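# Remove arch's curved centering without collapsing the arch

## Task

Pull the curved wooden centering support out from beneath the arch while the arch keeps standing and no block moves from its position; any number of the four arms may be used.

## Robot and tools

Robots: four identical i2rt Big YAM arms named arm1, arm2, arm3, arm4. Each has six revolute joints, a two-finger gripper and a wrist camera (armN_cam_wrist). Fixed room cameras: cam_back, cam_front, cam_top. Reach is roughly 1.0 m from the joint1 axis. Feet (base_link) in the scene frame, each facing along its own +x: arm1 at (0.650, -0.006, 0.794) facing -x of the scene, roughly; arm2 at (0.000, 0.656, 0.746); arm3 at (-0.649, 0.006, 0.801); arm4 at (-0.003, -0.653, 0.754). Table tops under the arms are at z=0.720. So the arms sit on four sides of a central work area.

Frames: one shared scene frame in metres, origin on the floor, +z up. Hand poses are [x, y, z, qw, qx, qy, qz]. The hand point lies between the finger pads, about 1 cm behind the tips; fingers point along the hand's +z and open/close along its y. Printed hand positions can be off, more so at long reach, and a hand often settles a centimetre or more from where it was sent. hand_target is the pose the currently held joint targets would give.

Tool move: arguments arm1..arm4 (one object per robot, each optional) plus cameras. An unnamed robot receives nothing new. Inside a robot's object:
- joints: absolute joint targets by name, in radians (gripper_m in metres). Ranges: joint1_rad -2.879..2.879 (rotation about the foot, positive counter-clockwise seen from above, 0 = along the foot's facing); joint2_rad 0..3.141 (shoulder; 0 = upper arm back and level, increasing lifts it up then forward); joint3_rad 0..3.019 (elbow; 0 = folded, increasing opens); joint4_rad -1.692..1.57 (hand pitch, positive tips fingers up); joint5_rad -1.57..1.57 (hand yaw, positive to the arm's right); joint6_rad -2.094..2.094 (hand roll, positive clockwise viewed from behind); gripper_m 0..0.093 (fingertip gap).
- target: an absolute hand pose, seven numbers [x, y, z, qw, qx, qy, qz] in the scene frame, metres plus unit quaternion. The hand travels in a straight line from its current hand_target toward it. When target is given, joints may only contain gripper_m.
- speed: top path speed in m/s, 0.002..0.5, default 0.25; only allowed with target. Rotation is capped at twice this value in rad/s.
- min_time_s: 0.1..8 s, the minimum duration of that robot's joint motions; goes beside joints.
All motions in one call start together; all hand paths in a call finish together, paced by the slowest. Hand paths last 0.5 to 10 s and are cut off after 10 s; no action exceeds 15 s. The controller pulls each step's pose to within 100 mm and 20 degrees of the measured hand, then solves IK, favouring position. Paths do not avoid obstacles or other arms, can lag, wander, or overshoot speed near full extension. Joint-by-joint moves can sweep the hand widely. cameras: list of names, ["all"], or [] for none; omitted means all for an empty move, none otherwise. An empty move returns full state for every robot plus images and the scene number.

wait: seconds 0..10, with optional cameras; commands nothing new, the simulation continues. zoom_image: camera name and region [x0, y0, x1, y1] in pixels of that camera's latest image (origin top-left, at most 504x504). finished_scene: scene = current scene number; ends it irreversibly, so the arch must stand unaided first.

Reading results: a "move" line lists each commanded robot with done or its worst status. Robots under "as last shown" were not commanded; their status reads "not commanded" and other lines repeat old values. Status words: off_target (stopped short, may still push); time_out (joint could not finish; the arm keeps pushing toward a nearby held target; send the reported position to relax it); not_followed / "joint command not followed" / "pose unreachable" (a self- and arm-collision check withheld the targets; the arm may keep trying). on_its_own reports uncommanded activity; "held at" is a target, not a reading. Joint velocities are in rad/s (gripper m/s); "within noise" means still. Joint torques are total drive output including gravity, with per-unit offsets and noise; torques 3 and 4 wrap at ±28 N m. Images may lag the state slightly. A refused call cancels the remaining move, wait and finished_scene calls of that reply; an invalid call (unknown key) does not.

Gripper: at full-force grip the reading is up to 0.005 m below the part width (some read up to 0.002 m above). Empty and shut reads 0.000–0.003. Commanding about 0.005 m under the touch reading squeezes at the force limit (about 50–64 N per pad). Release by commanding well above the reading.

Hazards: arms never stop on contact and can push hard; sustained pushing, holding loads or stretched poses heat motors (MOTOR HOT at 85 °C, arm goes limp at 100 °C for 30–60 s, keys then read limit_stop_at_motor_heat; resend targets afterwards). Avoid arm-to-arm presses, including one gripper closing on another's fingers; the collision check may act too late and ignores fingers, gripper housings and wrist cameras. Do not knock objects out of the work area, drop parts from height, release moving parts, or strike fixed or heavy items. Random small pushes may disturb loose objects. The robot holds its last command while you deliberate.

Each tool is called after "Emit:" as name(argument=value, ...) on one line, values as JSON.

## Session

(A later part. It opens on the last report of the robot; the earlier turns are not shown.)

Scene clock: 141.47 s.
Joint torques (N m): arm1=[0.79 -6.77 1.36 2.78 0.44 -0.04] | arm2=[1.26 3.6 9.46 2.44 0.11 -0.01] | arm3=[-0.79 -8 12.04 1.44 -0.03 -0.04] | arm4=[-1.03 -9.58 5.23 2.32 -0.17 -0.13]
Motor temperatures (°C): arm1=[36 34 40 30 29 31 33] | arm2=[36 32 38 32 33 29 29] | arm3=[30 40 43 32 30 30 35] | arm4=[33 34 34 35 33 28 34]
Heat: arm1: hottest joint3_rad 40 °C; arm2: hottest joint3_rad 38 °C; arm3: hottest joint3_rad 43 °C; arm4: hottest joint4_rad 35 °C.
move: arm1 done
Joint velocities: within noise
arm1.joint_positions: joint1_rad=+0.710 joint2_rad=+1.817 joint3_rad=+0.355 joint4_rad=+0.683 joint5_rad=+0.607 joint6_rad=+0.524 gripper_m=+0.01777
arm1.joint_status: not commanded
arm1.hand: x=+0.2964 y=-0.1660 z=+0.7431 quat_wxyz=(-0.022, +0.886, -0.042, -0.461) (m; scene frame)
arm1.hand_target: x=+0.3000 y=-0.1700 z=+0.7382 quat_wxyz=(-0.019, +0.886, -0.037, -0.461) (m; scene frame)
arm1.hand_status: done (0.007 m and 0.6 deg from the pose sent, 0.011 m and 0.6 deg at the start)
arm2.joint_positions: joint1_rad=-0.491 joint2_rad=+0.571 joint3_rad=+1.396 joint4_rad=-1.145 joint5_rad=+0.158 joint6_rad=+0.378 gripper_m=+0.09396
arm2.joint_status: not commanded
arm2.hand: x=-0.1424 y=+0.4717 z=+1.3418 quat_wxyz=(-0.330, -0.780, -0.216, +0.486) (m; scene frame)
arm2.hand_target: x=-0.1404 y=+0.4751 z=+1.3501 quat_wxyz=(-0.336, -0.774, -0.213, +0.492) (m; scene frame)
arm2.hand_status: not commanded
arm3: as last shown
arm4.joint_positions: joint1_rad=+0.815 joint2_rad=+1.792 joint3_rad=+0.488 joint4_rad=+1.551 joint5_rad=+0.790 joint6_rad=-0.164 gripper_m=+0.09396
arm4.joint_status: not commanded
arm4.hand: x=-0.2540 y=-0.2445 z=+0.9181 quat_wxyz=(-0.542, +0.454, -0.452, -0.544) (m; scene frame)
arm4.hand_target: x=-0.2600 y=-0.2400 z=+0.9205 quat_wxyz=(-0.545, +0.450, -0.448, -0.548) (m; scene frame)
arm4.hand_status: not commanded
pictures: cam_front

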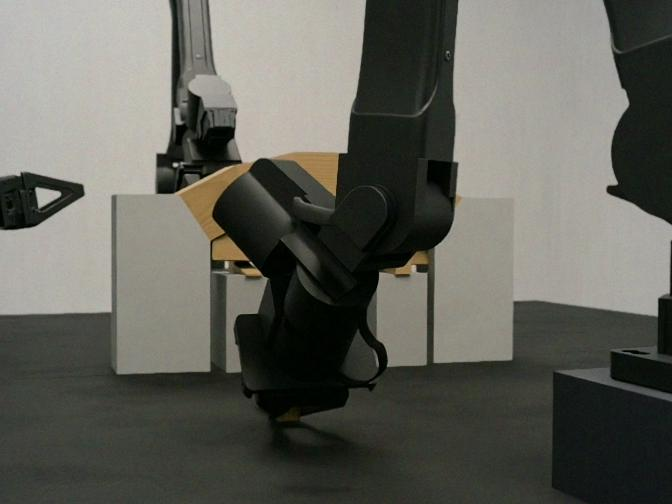

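Emit:
move(arm1={"joints": {"gripper_m": 0.024}}, cameras=["arm1_cam_wrist"])

Emit:
move(arm1={"target": [0.32, -0.17, 0.87, 0.01934, -0.8862, 0.03715, 0.4613], "speed": 0.12, "joints": {"gripper_m": 0.05}}, cameras=["arm1_cam_wrist", "arm3_cam_wrist", "cam_back"])

Scene clock: 142.07 s.
Joint torques (N m): arm1=[0.85 -6.71 1.32 2.84 0.44 -0.05] | arm2=[1.08 3.84 9.48 2.43 0.1 -0.01] | arm3=[-0.79 -7.94 12.04 1.44 -0.03 -0.03] | arm4=[-1.03 -9.41 5.3 2.35 -0.21 -0.13]
Motor temperatures (°C): arm1=[36 34 40 30 29 31 33] | arm2=[36 32 38 32 33 29 29] | arm3=[30 40 43 32 30 30 35] | arm4=[33 34 34 35 33 28 34]
Heat: arm1: hottest joint3_rad 40 °C; arm2: hottest joint3_rad 38 °C; arm3: hottest joint3_rad 43 °C; arm4: hottest joint4_rad 35 °C.
move: arm1 done
Joint velocities: within noise
arm1.joint_positions: joint1_rad=+0.710 joint2_rad=+1.817 joint3_rad=+0.355 joint4_rad=+0.683 joint5_rad=+0.607 joint6_rad=+0.524 gripper_m=+0.02377
arm1.joint_status: all done
arm1.hand: x=+0.2963 y=-0.1660 z=+0.7432 quat_wxyz=(-0.022, +0.886, -0.042, -0.461) (m; scene frame)
arm1.hand_target: x=+0.3001 y=-0.1700 z=+0.7382 quat_wxyz=(-0.019, +0.886, -0.037, -0.461) (m; scene frame)
arm1.hand_status: not commanded
arm2, arm3, arm4: as last shown
pictures: arm1_cam_wrist
camera_calibration:
arm1_cam_wrist: T_world_to_cam=[[0.105581, 0.994375, 0.00839813, 0.126447], [0.937662, -0.0967399, -0.333813, -0.0426752], [-0.331122, 0.0431188, -0.942602, 0.933567], [0, 0, 0, 1]] pos_world=[0.335789, -0.170118, 0.864674]

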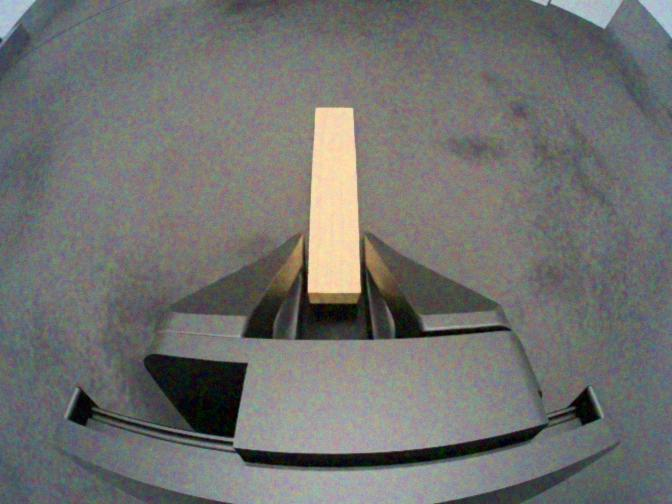

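Scene clock: 144.07 s.
Joint torques (N m): arm1=[0.91 -5.01 8.06 1.09 0.47 0.02] | arm2=[1.2 3.66 9.5 2.41 0.11 0] | arm3=[-0.73 -7.94 12.03 1.47 -0.03 -0.03] | arm4=[-1.08 -9.17 5.27 2.41 -0.19 -0.11]
Motor temperatures (°C): arm1=[36 34 40 30 29 31 33] | arm2=[36 32 38 32 33 29 29] | arm3=[30 40 44 32 30 30 35] | arm4=[33 34 34 35 33 28 34]
Heat: arm1: hottest joint3_rad 40 °C; arm2: hottest joint3_rad 38 °C; arm3: hottest joint3_rad 44 °C; arm4: hottest joint4_rad 35 °C.
move: arm1 off_target
Joint velocities: within noise
arm1.joint_positions: joint1_rad=+0.756 joint2_rad=+1.198 joint3_rad=+0.337 joint4_rad=+0.022 joint5_rad=+0.639 joint6_rad=+0.557 gripper_m=+0.04989
arm1.joint_status: all done
arm1.hand: x=+0.3289 y=-0.1550 z=+0.8533 quat_wxyz=(-0.035, +0.892, -0.033, -0.449) (m; scene frame)
arm1.hand_target: x=+0.3205 y=-0.1696 z=+0.8701 quat_wxyz=(-0.019, +0.886, -0.037, -0.461) (m; scene frame)
arm1.hand_status: off_target (0.024 m and 2.4 deg from the pose sent, 0.129 m and 0.6 deg at the start)
arm2, arm3, arm4: as last shown
pictures: arm1_cam_wrist, arm3_cam_wrist, cam_back
camera_calibration:
arm1_cam_wrist: T_world_to_cam=[[0.101256, 0.994026, 0.0407425, 0.0847955], [0.947021, -0.0837591, -0.310057, -0.0566874], [-0.304792, 0.0699791, -0.949844, 1.04936], [0, 0, 0, 1]] pos_world=[0.364936, -0.162471, 0.975702]
arm3_cam_wrist: T_world_to_cam=[[-0.0782746, -0.996692, -0.0218724, -0.0571078], [-0.959922, 0.0812731, -0.268225, 0.0774395], [0.269115, 0.000000619, -0.963108, 1.01387], [0, 0, 0, 1]] pos_world=[-0.202983, -0.0632133, 0.99599]

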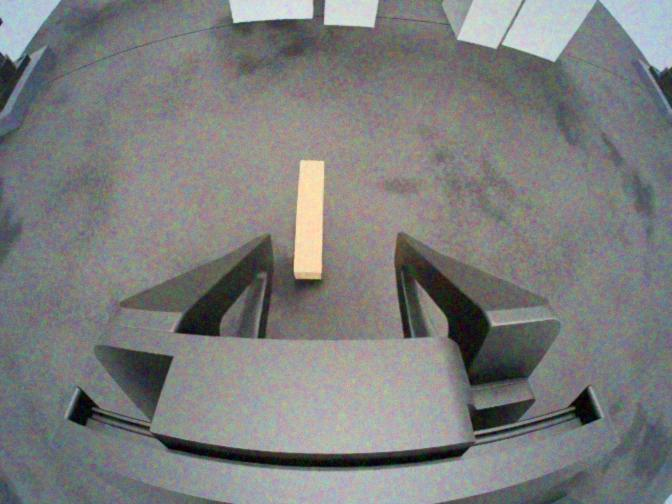

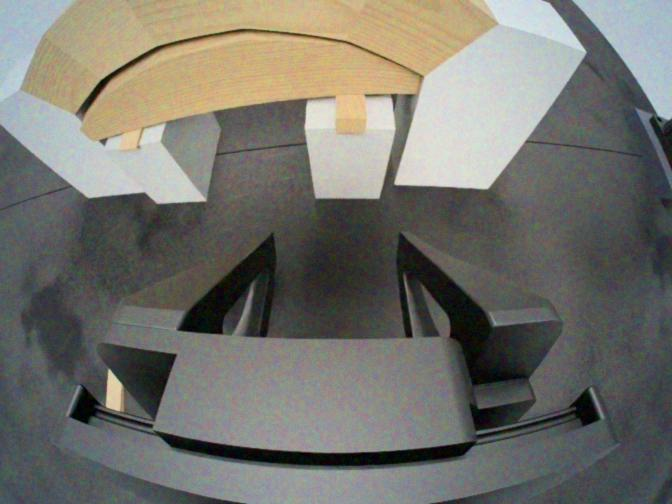

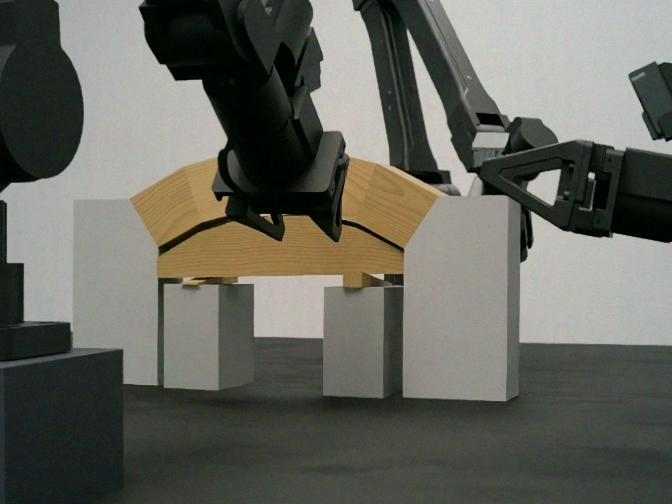

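Emit:
move(arm1={"target": [0.14, 0.065, 0.890, 0.01934, -0.8862, 0.03715, 0.4613], "speed": 0.15}, arm3={"target": [-0.098, -0.076, 0.850, 0.4613, 0.03715, 0.8862, -0.01934], "speed": 0.06}, cameras=["arm3_cam_wrist", "arm1_cam_wrist", "cam_back"])

Emit:
zoom_image(camera="cam_back", region=[280, 200, 420, 310])

Emit:
zoom_image(camera="arm3_cam_wrist", region=[240, 80, 440, 260])

Scene clock: 148.40 s.
Joint torques (N m): arm1=[-1.26 -7.06 9.18 2.77 -0.15 -0.24] | arm2=[1.14 3.6 9.5 2.48 0.11 -0.02] | arm3=[0.03 -10.34 11.11 2.06 0.23 0.02] | arm4=[-1.38 -9.17 5.35 2.4 -0.17 -0.15]
Motor temperatures (°C): arm1=[36 34 41 30 29 31 33] | arm2=[36 32 38 32 33 29 29] | arm3=[30 40 44 32 30 30 35] | arm4=[33 34 34 35 33 28 34]
Heat: arm1: hottest joint3_rad 41 °C; arm2: hottest joint3_rad 38 °C; arm3: hottest joint3_rad 44 °C; arm4: hottest joint4_rad 35 °C.
move: arm1 off_target; arm3 off_target
Joint velocities: within noise
arm1.joint_positions: joint1_rad=-0.126 joint2_rad=+1.441 joint3_rad=+0.607 joint4_rad=+0.181 joint5_rad=-0.066 joint6_rad=-0.028 gripper_m=+0.04989
arm1.joint_status: not commanded
arm1.hand: x=+0.1613 y=+0.0566 z=+0.8779 quat_wxyz=(-0.014, +0.894, -0.039, -0.445) (m; scene frame)
arm1.hand_target: x=+0.1415 y=+0.0649 z=+0.8906 quat_wxyz=(-0.020, +0.886, -0.037, -0.461) (m; scene frame)
arm1.hand_status: off_target (0.026 m and 2.1 deg from the pose sent, 0.292 m and 2.4 deg at the start)
arm2, arm4: as last shown
arm3.joint_positions: joint1_rad=-0.212 joint2_rad=+1.643 joint3_rad=+0.687 joint4_rad=+0.307 joint5_rad=-0.079 joint6_rad=-0.038 gripper_m=+0.04991
arm3.joint_status: not commanded
arm3.hand: x=-0.1201 y=-0.0733 z=+0.8392 quat_wxyz=(-0.443, -0.041, -0.896, +0.015) (m; scene frame)
arm3.hand_target: x=-0.0993 y=-0.0757 z=+0.8506 quat_wxyz=(-0.461, -0.037, -0.886, +0.019) (m; scene frame)
arm3.hand_status: off_target (0.025 m and 2.5 deg from the pose sent, 0.077 m and 2.0 deg at the start)
pictures: arm1_cam_wrist, arm3_cam_wrist, cam_back
camera_calibration:
arm1_cam_wrist: T_world_to_cam=[[0.0927139, 0.995692, -0.00107542, -0.0714402], [0.950086, -0.0887903, -0.299088, 0.117435], [-0.297895, 0.0267078, -0.954225, 1.01202], [0, 0, 0, 1]] pos_world=[0.196527, 0.0545306, 1.00075]
arm3_cam_wrist: T_world_to_cam=[[-0.0794662, -0.996594, -0.0220368, -0.0631821], [-0.962365, 0.0824627, -0.258948, 0.109619], [0.259884, 0.000629832, -0.96564, 0.969394], [0, 0, 0, 1]] pos_world=[-0.151457, -0.0726169, 0.963078]

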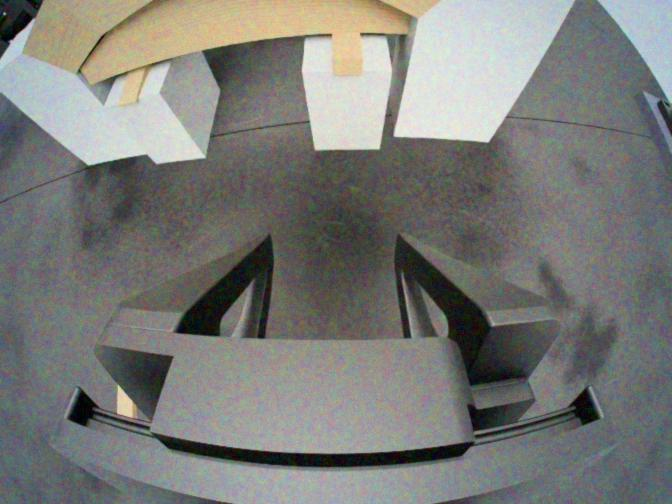

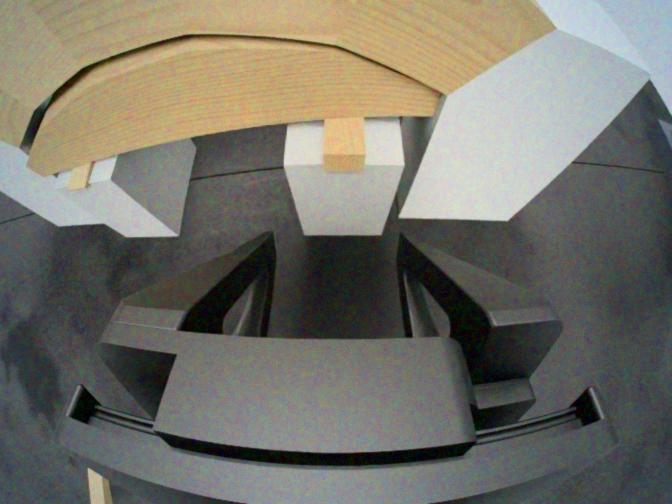

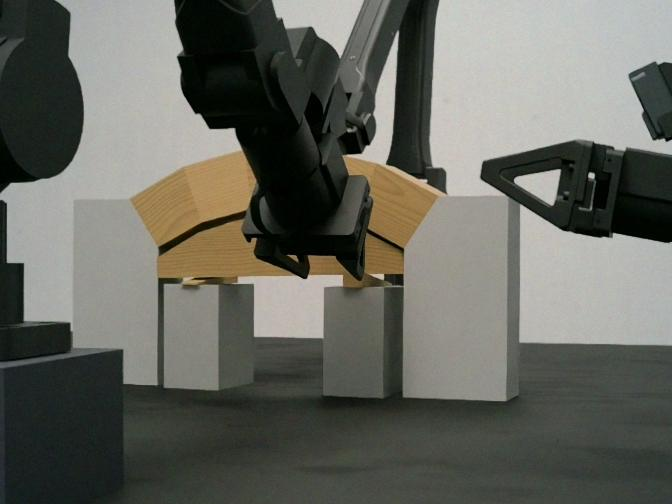

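Scaled by 3.600 from the camera's 672x504 image, which has a finer 960x720 frame.

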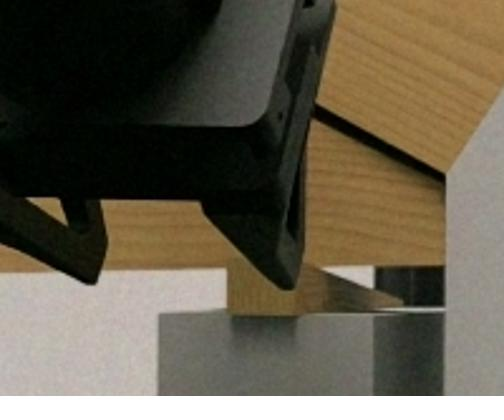

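Scaled by 2.520 from the camera's 672x504 image, which has a finer 960x720 frame.

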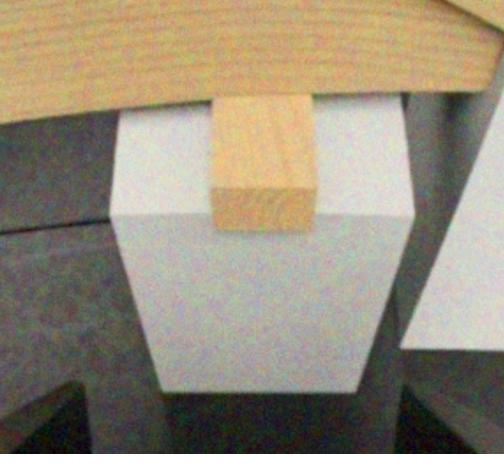

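Emit:
move(arm3={"target": [-0.065, -0.0815, 0.847, 0.4613, 0.03715, 0.8862, -0.01934], "speed": 0.05}, arm1={"target": [0.075, 0.071, 0.868, 0.01934, -0.8862, 0.03715, 0.4613], "speed": 0.05}, cameras=["arm3_cam_wrist", "arm1_cam_wrist", "cam_back", "cam_front"])

Emit:
zoom_image(camera="cam_back", region=[280, 200, 420, 310])

Emit:
zoom_image(camera="arm3_cam_wrist", region=[240, 80, 440, 260])

Emit:
zoom_image(camera="arm1_cam_wrist", region=[240, 0, 440, 260])

Emit:
zoom_image(camera="cam_front", region=[310, 190, 450, 310])

Scene clock: 150.90 s.
Joint torques (N m): arm1=[-0.44 -9.88 8.94 3.19 0.07 -0.14] | arm2=[1.26 4.01 9.5 2.4 0.11 -0.03] | arm3=[0.21 -11.81 11.36 1.13 0.23 0.02] | arm4=[-1.38 -9.64 5.41 2.26 -0.19 -0.11]
Motor temperatures (°C): arm1=[36 34 41 30 29 31 33] | arm2=[36 32 38 32 33 29 29] | arm3=[30 40 45 32 30 30 35] | arm4=[33 34 34 35 33 28 34]
Heat: arm1: hottest joint3_rad 41 °C; arm2: hottest joint3_rad 38 °C; arm3: hottest joint3_rad 45 °C; arm4: hottest joint4_rad 35 °C.
move: arm1 off_target; arm3 off_target
Joint velocities: within noise
arm1.joint_positions: joint1_rad=-0.126 joint2_rad=+1.636 joint3_rad=+0.770 joint4_rad=+0.208 joint5_rad=-0.063 joint6_rad=-0.028 gripper_m=+0.04989
arm1.joint_status: not commanded
arm1.hand: x=+0.0976 y=+0.0669 z=+0.8587 quat_wxyz=(-0.015, +0.895, -0.039, -0.443) (m; scene frame)
arm1.hand_target: x=+0.0765 y=+0.0708 z=+0.8685 quat_wxyz=(-0.019, +0.886, -0.037, -0.461) (m; scene frame)
arm1.hand_status: off_target (0.025 m and 2.4 deg from the pose sent, 0.088 m and 2.1 deg at the start)
arm2, arm4: as last shown
arm3.joint_positions: joint1_rad=-0.212 joint2_rad=+1.715 joint3_rad=+0.783 joint4_rad=+0.307 joint5_rad=-0.079 joint6_rad=-0.038 gripper_m=+0.04991
arm3.joint_status: not commanded
arm3.hand: x=-0.0834 y=-0.0798 z=+0.8414 quat_wxyz=(-0.453, -0.041, -0.890, +0.017) (m; scene frame)
arm3.hand_target: x=-0.0658 y=-0.0813 z=+0.8475 quat_wxyz=(-0.461, -0.037, -0.886, +0.019) (m; scene frame)
arm3.hand_status: off_target (0.019 m and 1.2 deg from the pose sent, 0.056 m and 2.5 deg at the start)
pictures: arm1_cam_wrist, arm3_cam_wrist, cam_back, cam_front
camera_calibration:
arm1_cam_wrist: T_world_to_cam=[[0.0946779, 0.995508, 0.000605005, -0.0775457], [0.951208, -0.0902855, -0.295046, 0.169711], [-0.293666, 0.0285099, -0.955483, 0.974934], [0, 0, 0, 1]] pos_world=[0.132217, 0.0647246, 0.981653]
arm3_cam_wrist: T_world_to_cam=[[-0.07907, -0.996677, -0.0195594, -0.068779], [-0.955961, 0.0813738, -0.281987, 0.165932], [0.282641, -0.00359872, -0.959219, 0.958138], [0, 0, 0, 1]] pos_world=[-0.117624, -0.0786048, 0.96451]

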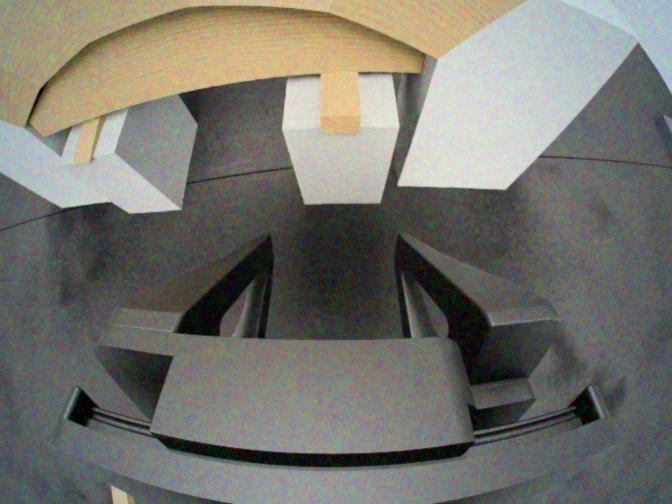

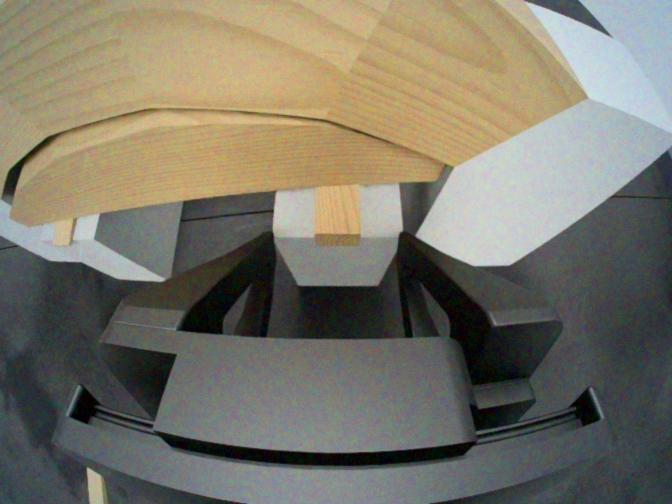

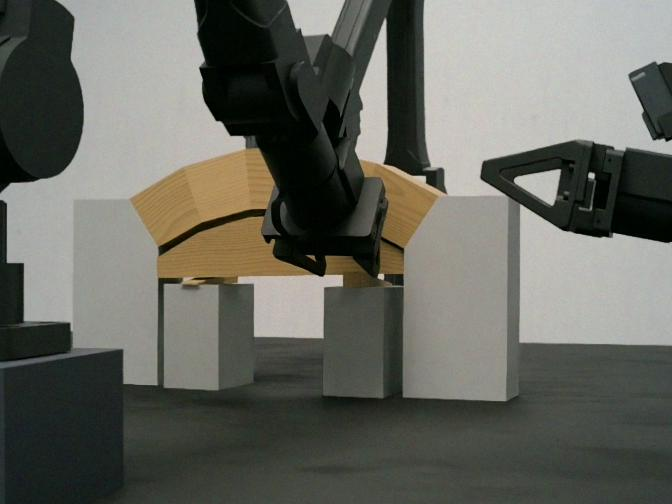

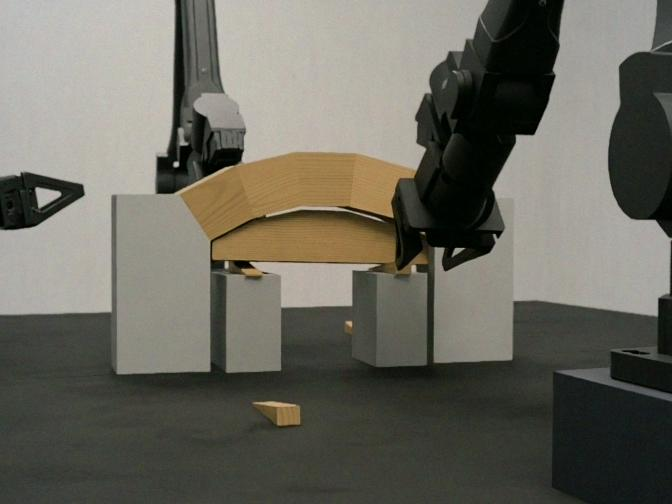

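Scaled by 3.600 from the camera's 672x504 image, which has a finer 960x720 frame.

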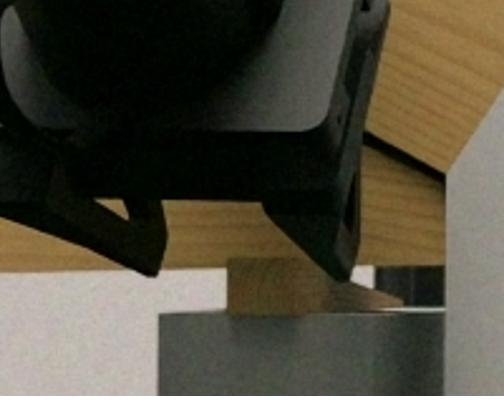

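Scaled by 2.520 from the camera's 672x504 image, which has a finer 960x720 frame.

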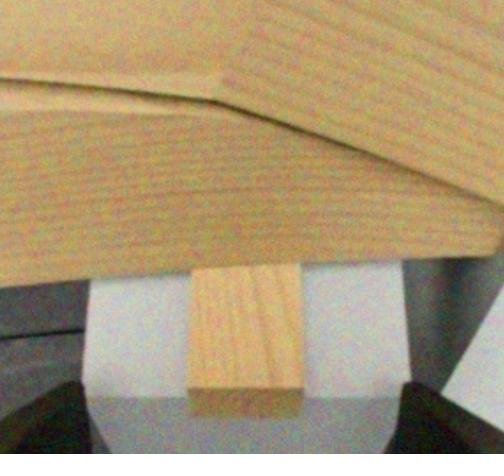

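Scaled by 1.938 from the camera's 672x504 image, which has a finer 960x720 frame.

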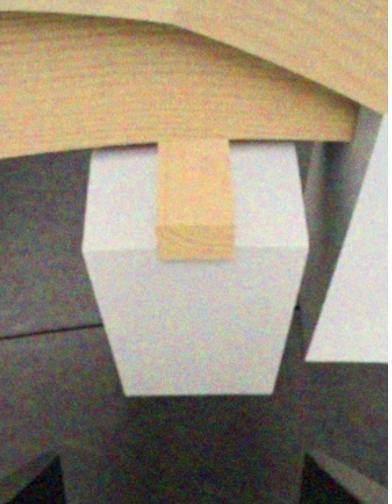

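Scaled by 3.600 from the camera's 672x504 image, which has a finer 960x720 frame.

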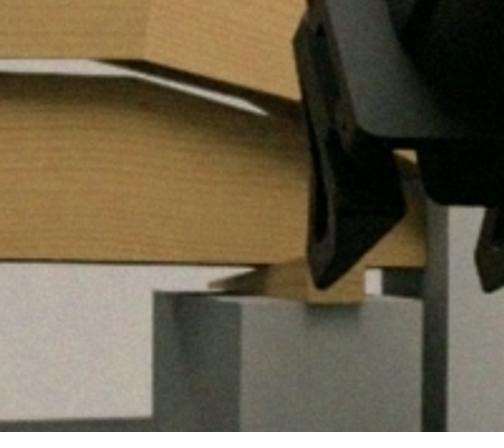

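Emit:
move(arm3={"target": [-0.0520, -0.0828, 0.8405, 0.4613, 0.03715, 0.8862, -0.01934], "speed": 0.04}, arm1={"target": [0.025, 0.079, 0.8655, 0.01934, -0.8862, 0.03715, 0.4613], "speed": 0.04}, cameras=["arm3_cam_wrist", "arm1_cam_wrist", "cam_back", "cam_front"])

Emit:
zoom_image(camera="cam_back", region=[280, 200, 420, 310])

Emit:
zoom_image(camera="arm3_cam_wrist", region=[240, 120, 440, 300])

Emit:
zoom_image(camera="arm1_cam_wrist", region=[240, 80, 440, 300])

Emit:
zoom_image(camera="cam_front", region=[310, 190, 450, 310])

Scene clock: 154.00 s.
Joint torques (N m): arm1=[-0.56 -11.93 9.24 1.43 0.05 -0.15] | arm2=[1.2 3.84 9.57 2.48 0.11 -0.02] | arm3=[0.15 -12.28 11.41 1.32 0.25 0.04] | arm4=[-1.61 -9.29 5.22 2.43 -0.14 -0.1]
Motor temperatures (°C): arm1=[36 34 41 30 29 31 32] | arm2=[36 32 38 32 33 28 29] | arm3=[30 40 45 32 30 30 35] | arm4=[33 34 34 35 33 28 34]
Heat: arm1: hottest joint3_rad 41 °C; arm2: hottest joint3_rad 38 °C; arm3: hottest joint3_rad 45 °C; arm4: hottest joint4_rad 35 °C.
move: arm1 off_target; arm3 off_target
Joint velocities: within noise
arm1.joint_positions: joint1_rad=-0.126 joint2_rad=+1.743 joint3_rad=+0.918 joint4_rad=+0.208 joint5_rad=-0.063 joint6_rad=-0.028 gripper_m=+0.04989
arm1.joint_status: not commanded
arm1.hand: x=+0.0412 y=+0.0754 z=+0.8656 quat_wxyz=(-0.017, +0.886, -0.038, -0.462) (m; scene frame)
arm1.hand_target: x=+0.0260 y=+0.0789 z=+0.8656 quat_wxyz=(-0.019, +0.886, -0.037, -0.461) (m; scene frame)
arm1.hand_status: off_target (0.017 m and 0.3 deg from the pose sent, 0.074 m and 2.4 deg at the start)
arm2, arm4: as last shown
arm3.joint_positions: joint1_rad=-0.212 joint2_rad=+1.754 joint3_rad=+0.818 joint4_rad=+0.307 joint5_rad=-0.077 joint6_rad=-0.038 gripper_m=+0.04991
arm3.joint_status: not commanded
arm3.hand: x=-0.0712 y=-0.0823 z=+0.8344 quat_wxyz=(-0.451, -0.041, -0.891, +0.017) (m; scene frame)
arm3.hand_target: x=-0.0530 y=-0.0826 z=+0.8408 quat_wxyz=(-0.461, -0.037, -0.886, +0.019) (m; scene frame)
arm3.hand_status: off_target (0.020 m and 1.4 deg from the pose sent, 0.032 m and 1.2 deg at the start)
pictures: arm1_cam_wrist, arm3_cam_wrist, cam_back, cam_front
camera_calibration:
arm1_cam_wrist: T_world_to_cam=[[0.094369, 0.995533, 0.00295837, -0.0827436], [0.938429, -0.0879633, -0.334085, 0.260262], [-0.332333, 0.0343035, -0.942538, 0.95485], [0, 0, 0, 1]] pos_world=[0.080899, 0.0725127, 0.987177]
arm3_cam_wrist: T_world_to_cam=[[-0.0807576, -0.996557, -0.0187892, -0.0711964], [-0.957027, 0.0827943, -0.277931, 0.172573], [0.278529, -0.00446324, -0.960417, 0.948629], [0, 0, 0, 1]] pos_world=[-0.104813, -0.0810054, 0.957706]

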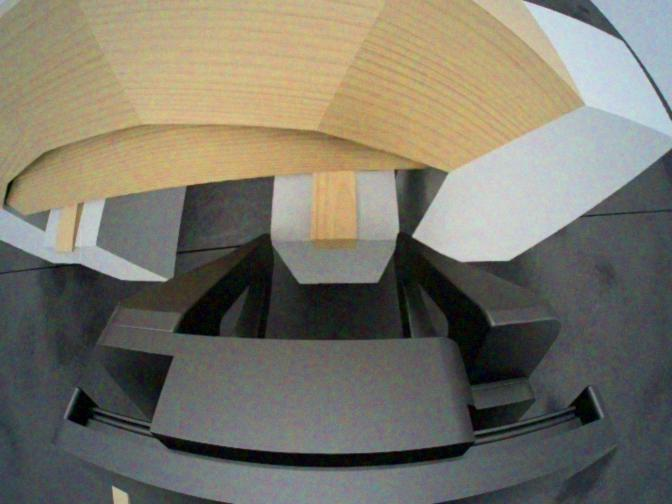

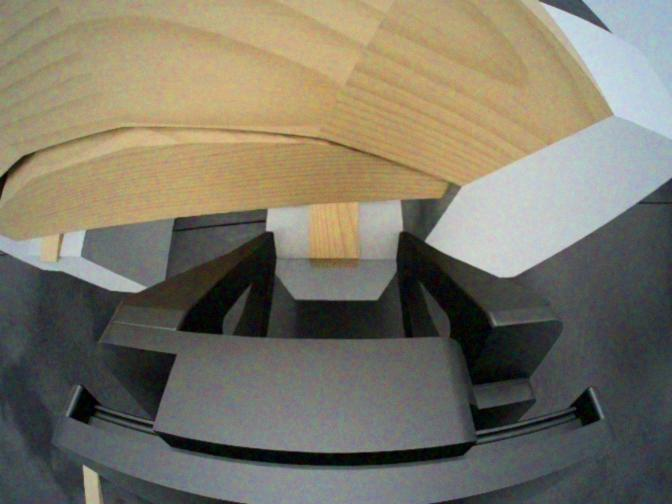

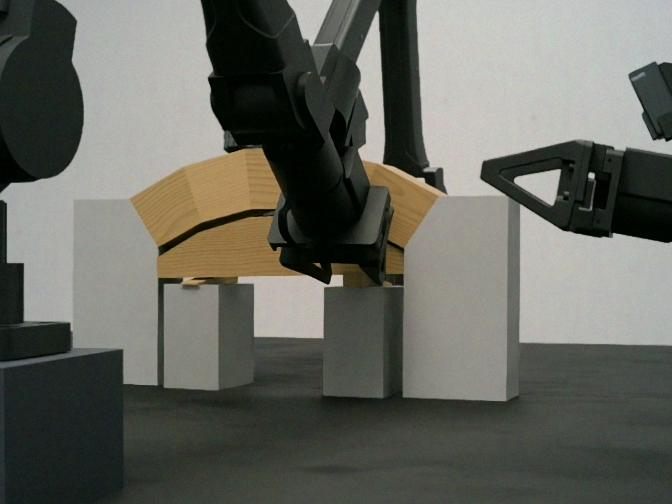

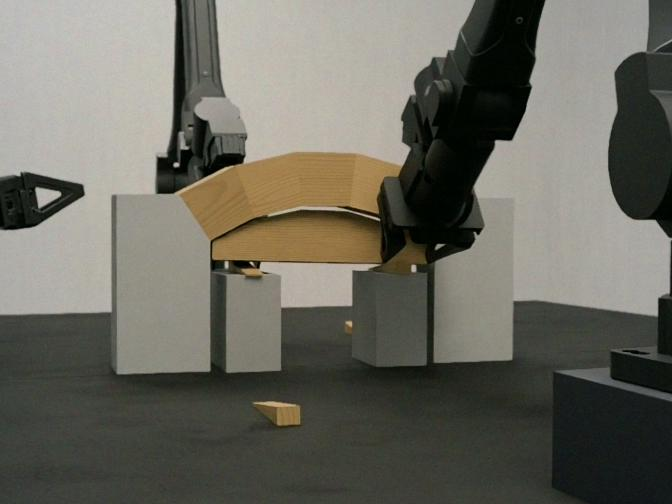

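Scaled by 3.600 from the camera's 672x504 image, which has a finer 960x720 frame.

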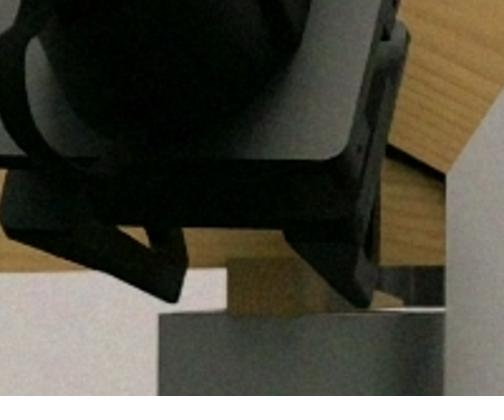

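Scaled by 2.520 from the camera's 672x504 image, which has a finer 960x720 frame.

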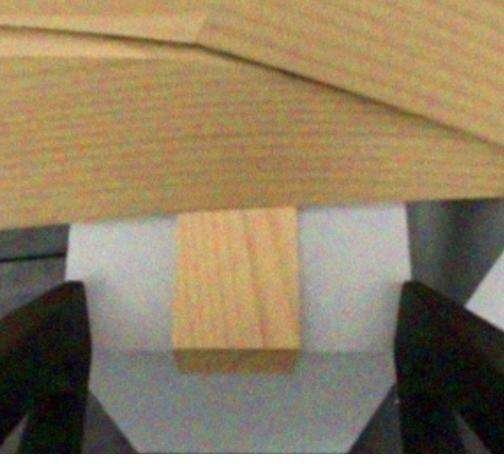

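Scaled by 2.291 from the camera's 672x504 image, which has a finer 960x720 frame.

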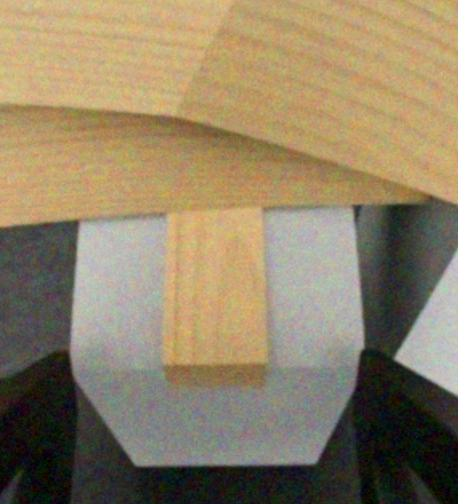

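Scaled by 3.600 from the camera's 672x504 image, which has a finer 960x720 frame.

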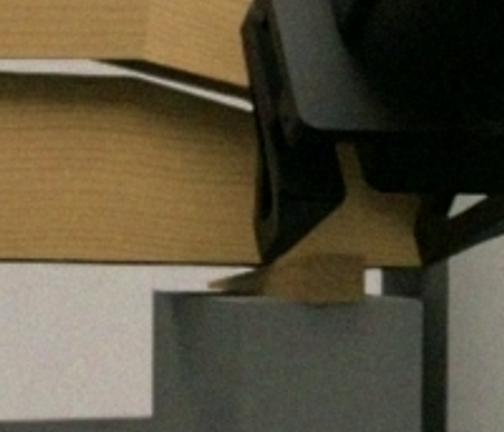

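Emit:
move(arm1={"target": [0.0140, 0.0800, 0.8550, 0.01934, -0.8862, 0.03715, 0.4613], "speed": 0.03}, arm3={"target": [-0.0709, -0.0805, 0.8408, 0.4613, 0.03715, 0.8862, -0.01934], "speed": 0.04, "joints": {"gripper_m": 0.026}}, cameras=["arm3_cam_wrist", "arm1_cam_wrist", "cam_back", "cam_front"])

Emit:
zoom_image(camera="cam_back", region=[280, 200, 420, 310])

Emit:
zoom_image(camera="arm3_cam_wrist", region=[240, 120, 440, 300])

Emit:
zoom_image(camera="arm1_cam_wrist", region=[240, 80, 440, 300])

Emit:
zoom_image(camera="cam_front", region=[310, 190, 450, 310])

Scene clock: 156.27 s.
Joint torques (N m): arm1=[-0.32 -12.57 9.1 2.11 0.08 -0.14] | arm2=[1.32 3.84 9.51 2.5 0.1 -0.02] | arm3=[-0.09 -14.97 7.02 2.13 0.15 0.03] | arm4=[-1.44 -9.11 5.11 2.3 -0.19 -0.15]
Motor temperatures (°C): arm1=[36 35 41 30 29 31 32] | arm2=[36 32 38 32 33 28 29] | arm3=[30 40 45 32 30 30 35] | arm4=[33 34 34 35 33 28 34]
Heat: arm1: hottest joint3_rad 41 °C; arm2: hottest joint3_rad 38 °C; arm3: hottest joint3_rad 45 °C; arm4: hottest joint4_rad 35 °C.
move: arm1 off_target; arm3 done
Joint velocities: within noise
arm1.joint_positions: joint1_rad=-0.126 joint2_rad=+1.786 joint3_rad=+0.947 joint4_rad=+0.208 joint5_rad=-0.063 joint6_rad=-0.028 gripper_m=+0.04989
arm1.joint_status: not commanded
arm1.hand: x=+0.0321 y=+0.0771 z=+0.8528 quat_wxyz=(-0.017, +0.889, -0.039, -0.455) (m; scene frame)
arm1.hand_target: x=+0.0150 y=+0.0799 z=+0.8552 quat_wxyz=(-0.019, +0.886, -0.037, -0.461) (m; scene frame)
arm1.hand_status: off_target (0.018 m and 0.9 deg from the pose sent, 0.030 m and 0.3 deg at the start)
arm2, arm4: as last shown
arm3.joint_positions: joint1_rad=-0.212 joint2_rad=+1.754 joint3_rad=+0.812 joint4_rad=+0.307 joint5_rad=-0.077 joint6_rad=-0.038 gripper_m=+0.02609
arm3.joint_status: all done
arm3.hand: x=-0.0739 y=-0.0818 z=+0.8318 quat_wxyz=(-0.449, -0.042, -0.893, +0.017) (m; scene frame)
arm3.hand_target: x=-0.0710 y=-0.0805 z=+0.8406 quat_wxyz=(-0.461, -0.037, -0.886, +0.019) (m; scene frame)
arm3.hand_status: done (0.010 m and 1.7 deg from the pose sent, 0.007 m and 1.4 deg at the start)
pictures: arm1_cam_wrist, arm3_cam_wrist, cam_back, cam_front
camera_calibration:
arm1_cam_wrist: T_world_to_cam=[[0.0950734, 0.995467, 0.00252498, -0.0830825], [0.943195, -0.0892694, -0.320022, 0.252725], [-0.318346, 0.0328071, -0.947407, 0.943435], [0, 0, 0, 1]] pos_world=[0.0698691, 0.074315, 0.974904]
arm3_cam_wrist: T_world_to_cam=[[-0.0808609, -0.996538, -0.019339, -0.0705982], [-0.958696, 0.0830695, -0.272031, 0.164094], [0.272696, -0.0034565, -0.962094, 0.947957], [0, 0, 0, 1]] pos_world=[-0.106896, -0.0807083, 0.955298]

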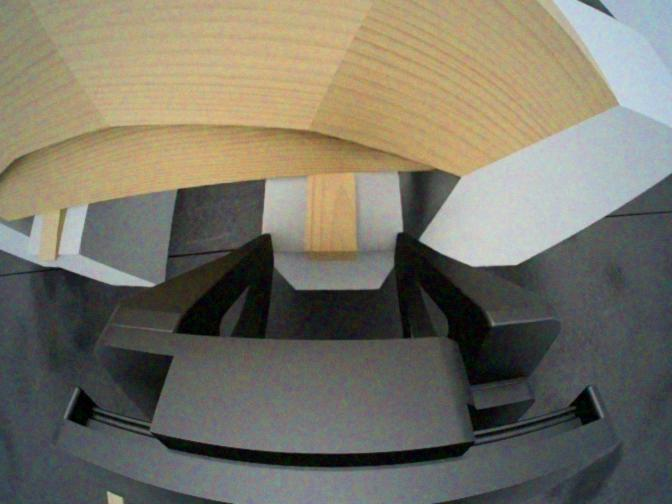

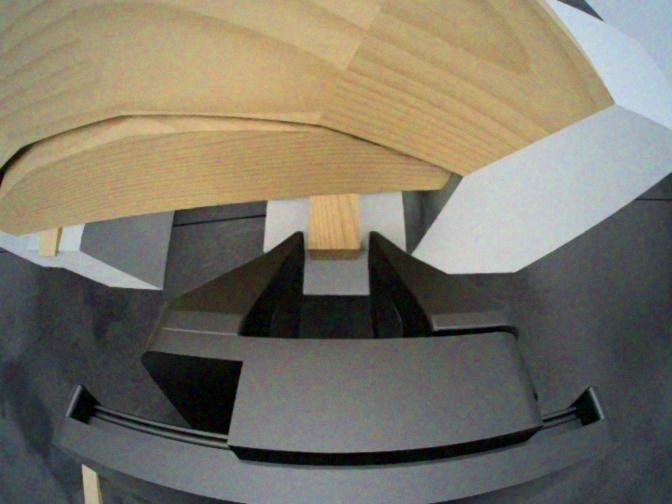

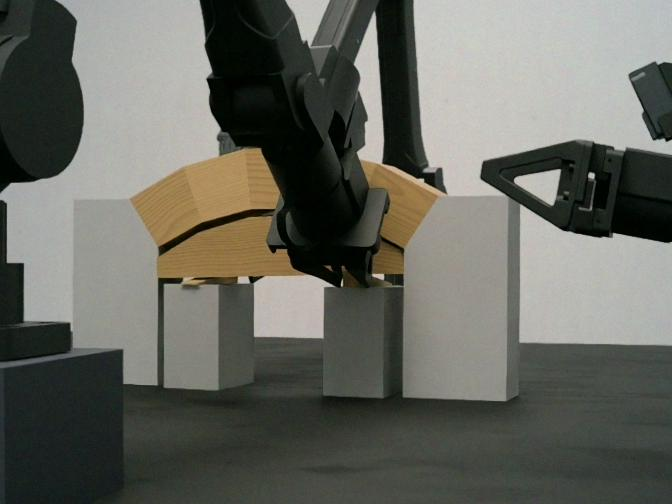

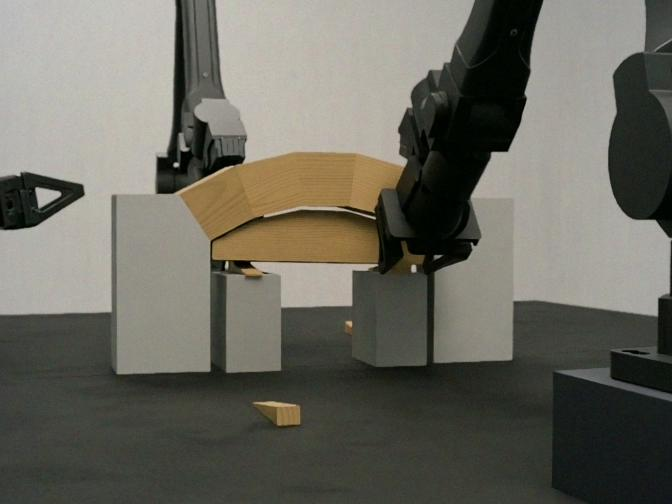

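Scaled by 3.600 from the camera's 672x504 image, which has a finer 960x720 frame.

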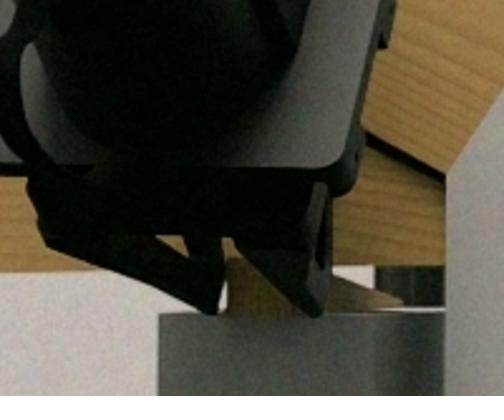

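Scaled by 2.520 from the camera's 672x504 image, which has a finer 960x720 frame.

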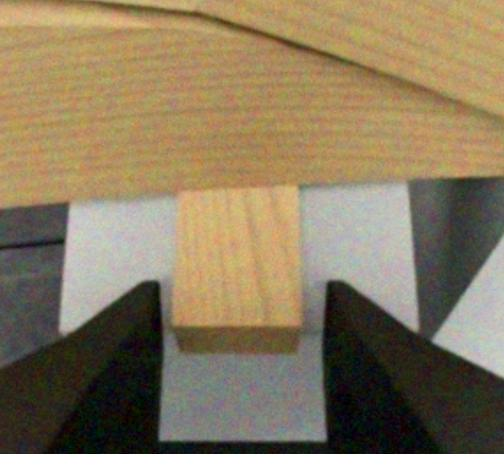

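Scaled by 2.291 from the camera's 672x504 image, which has a finer 960x720 frame.

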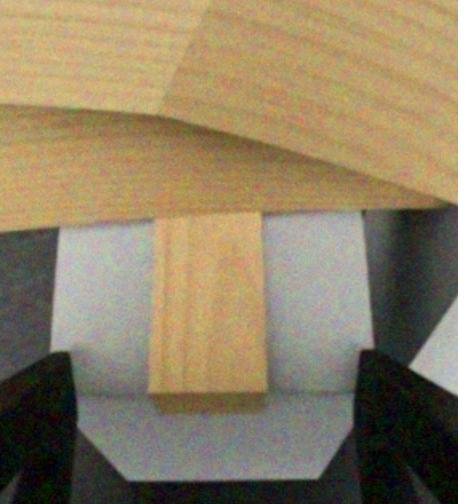

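Scaled by 3.600 from the camera's 672x504 image, which has a finer 960x720 frame.

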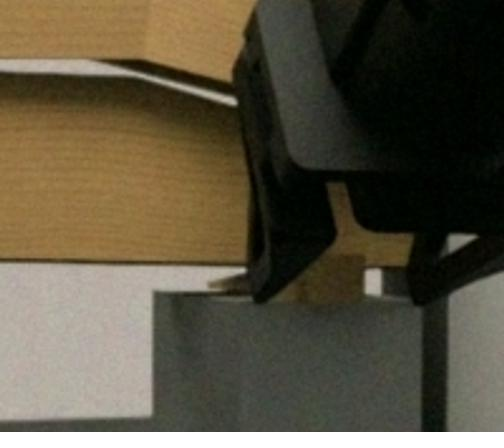

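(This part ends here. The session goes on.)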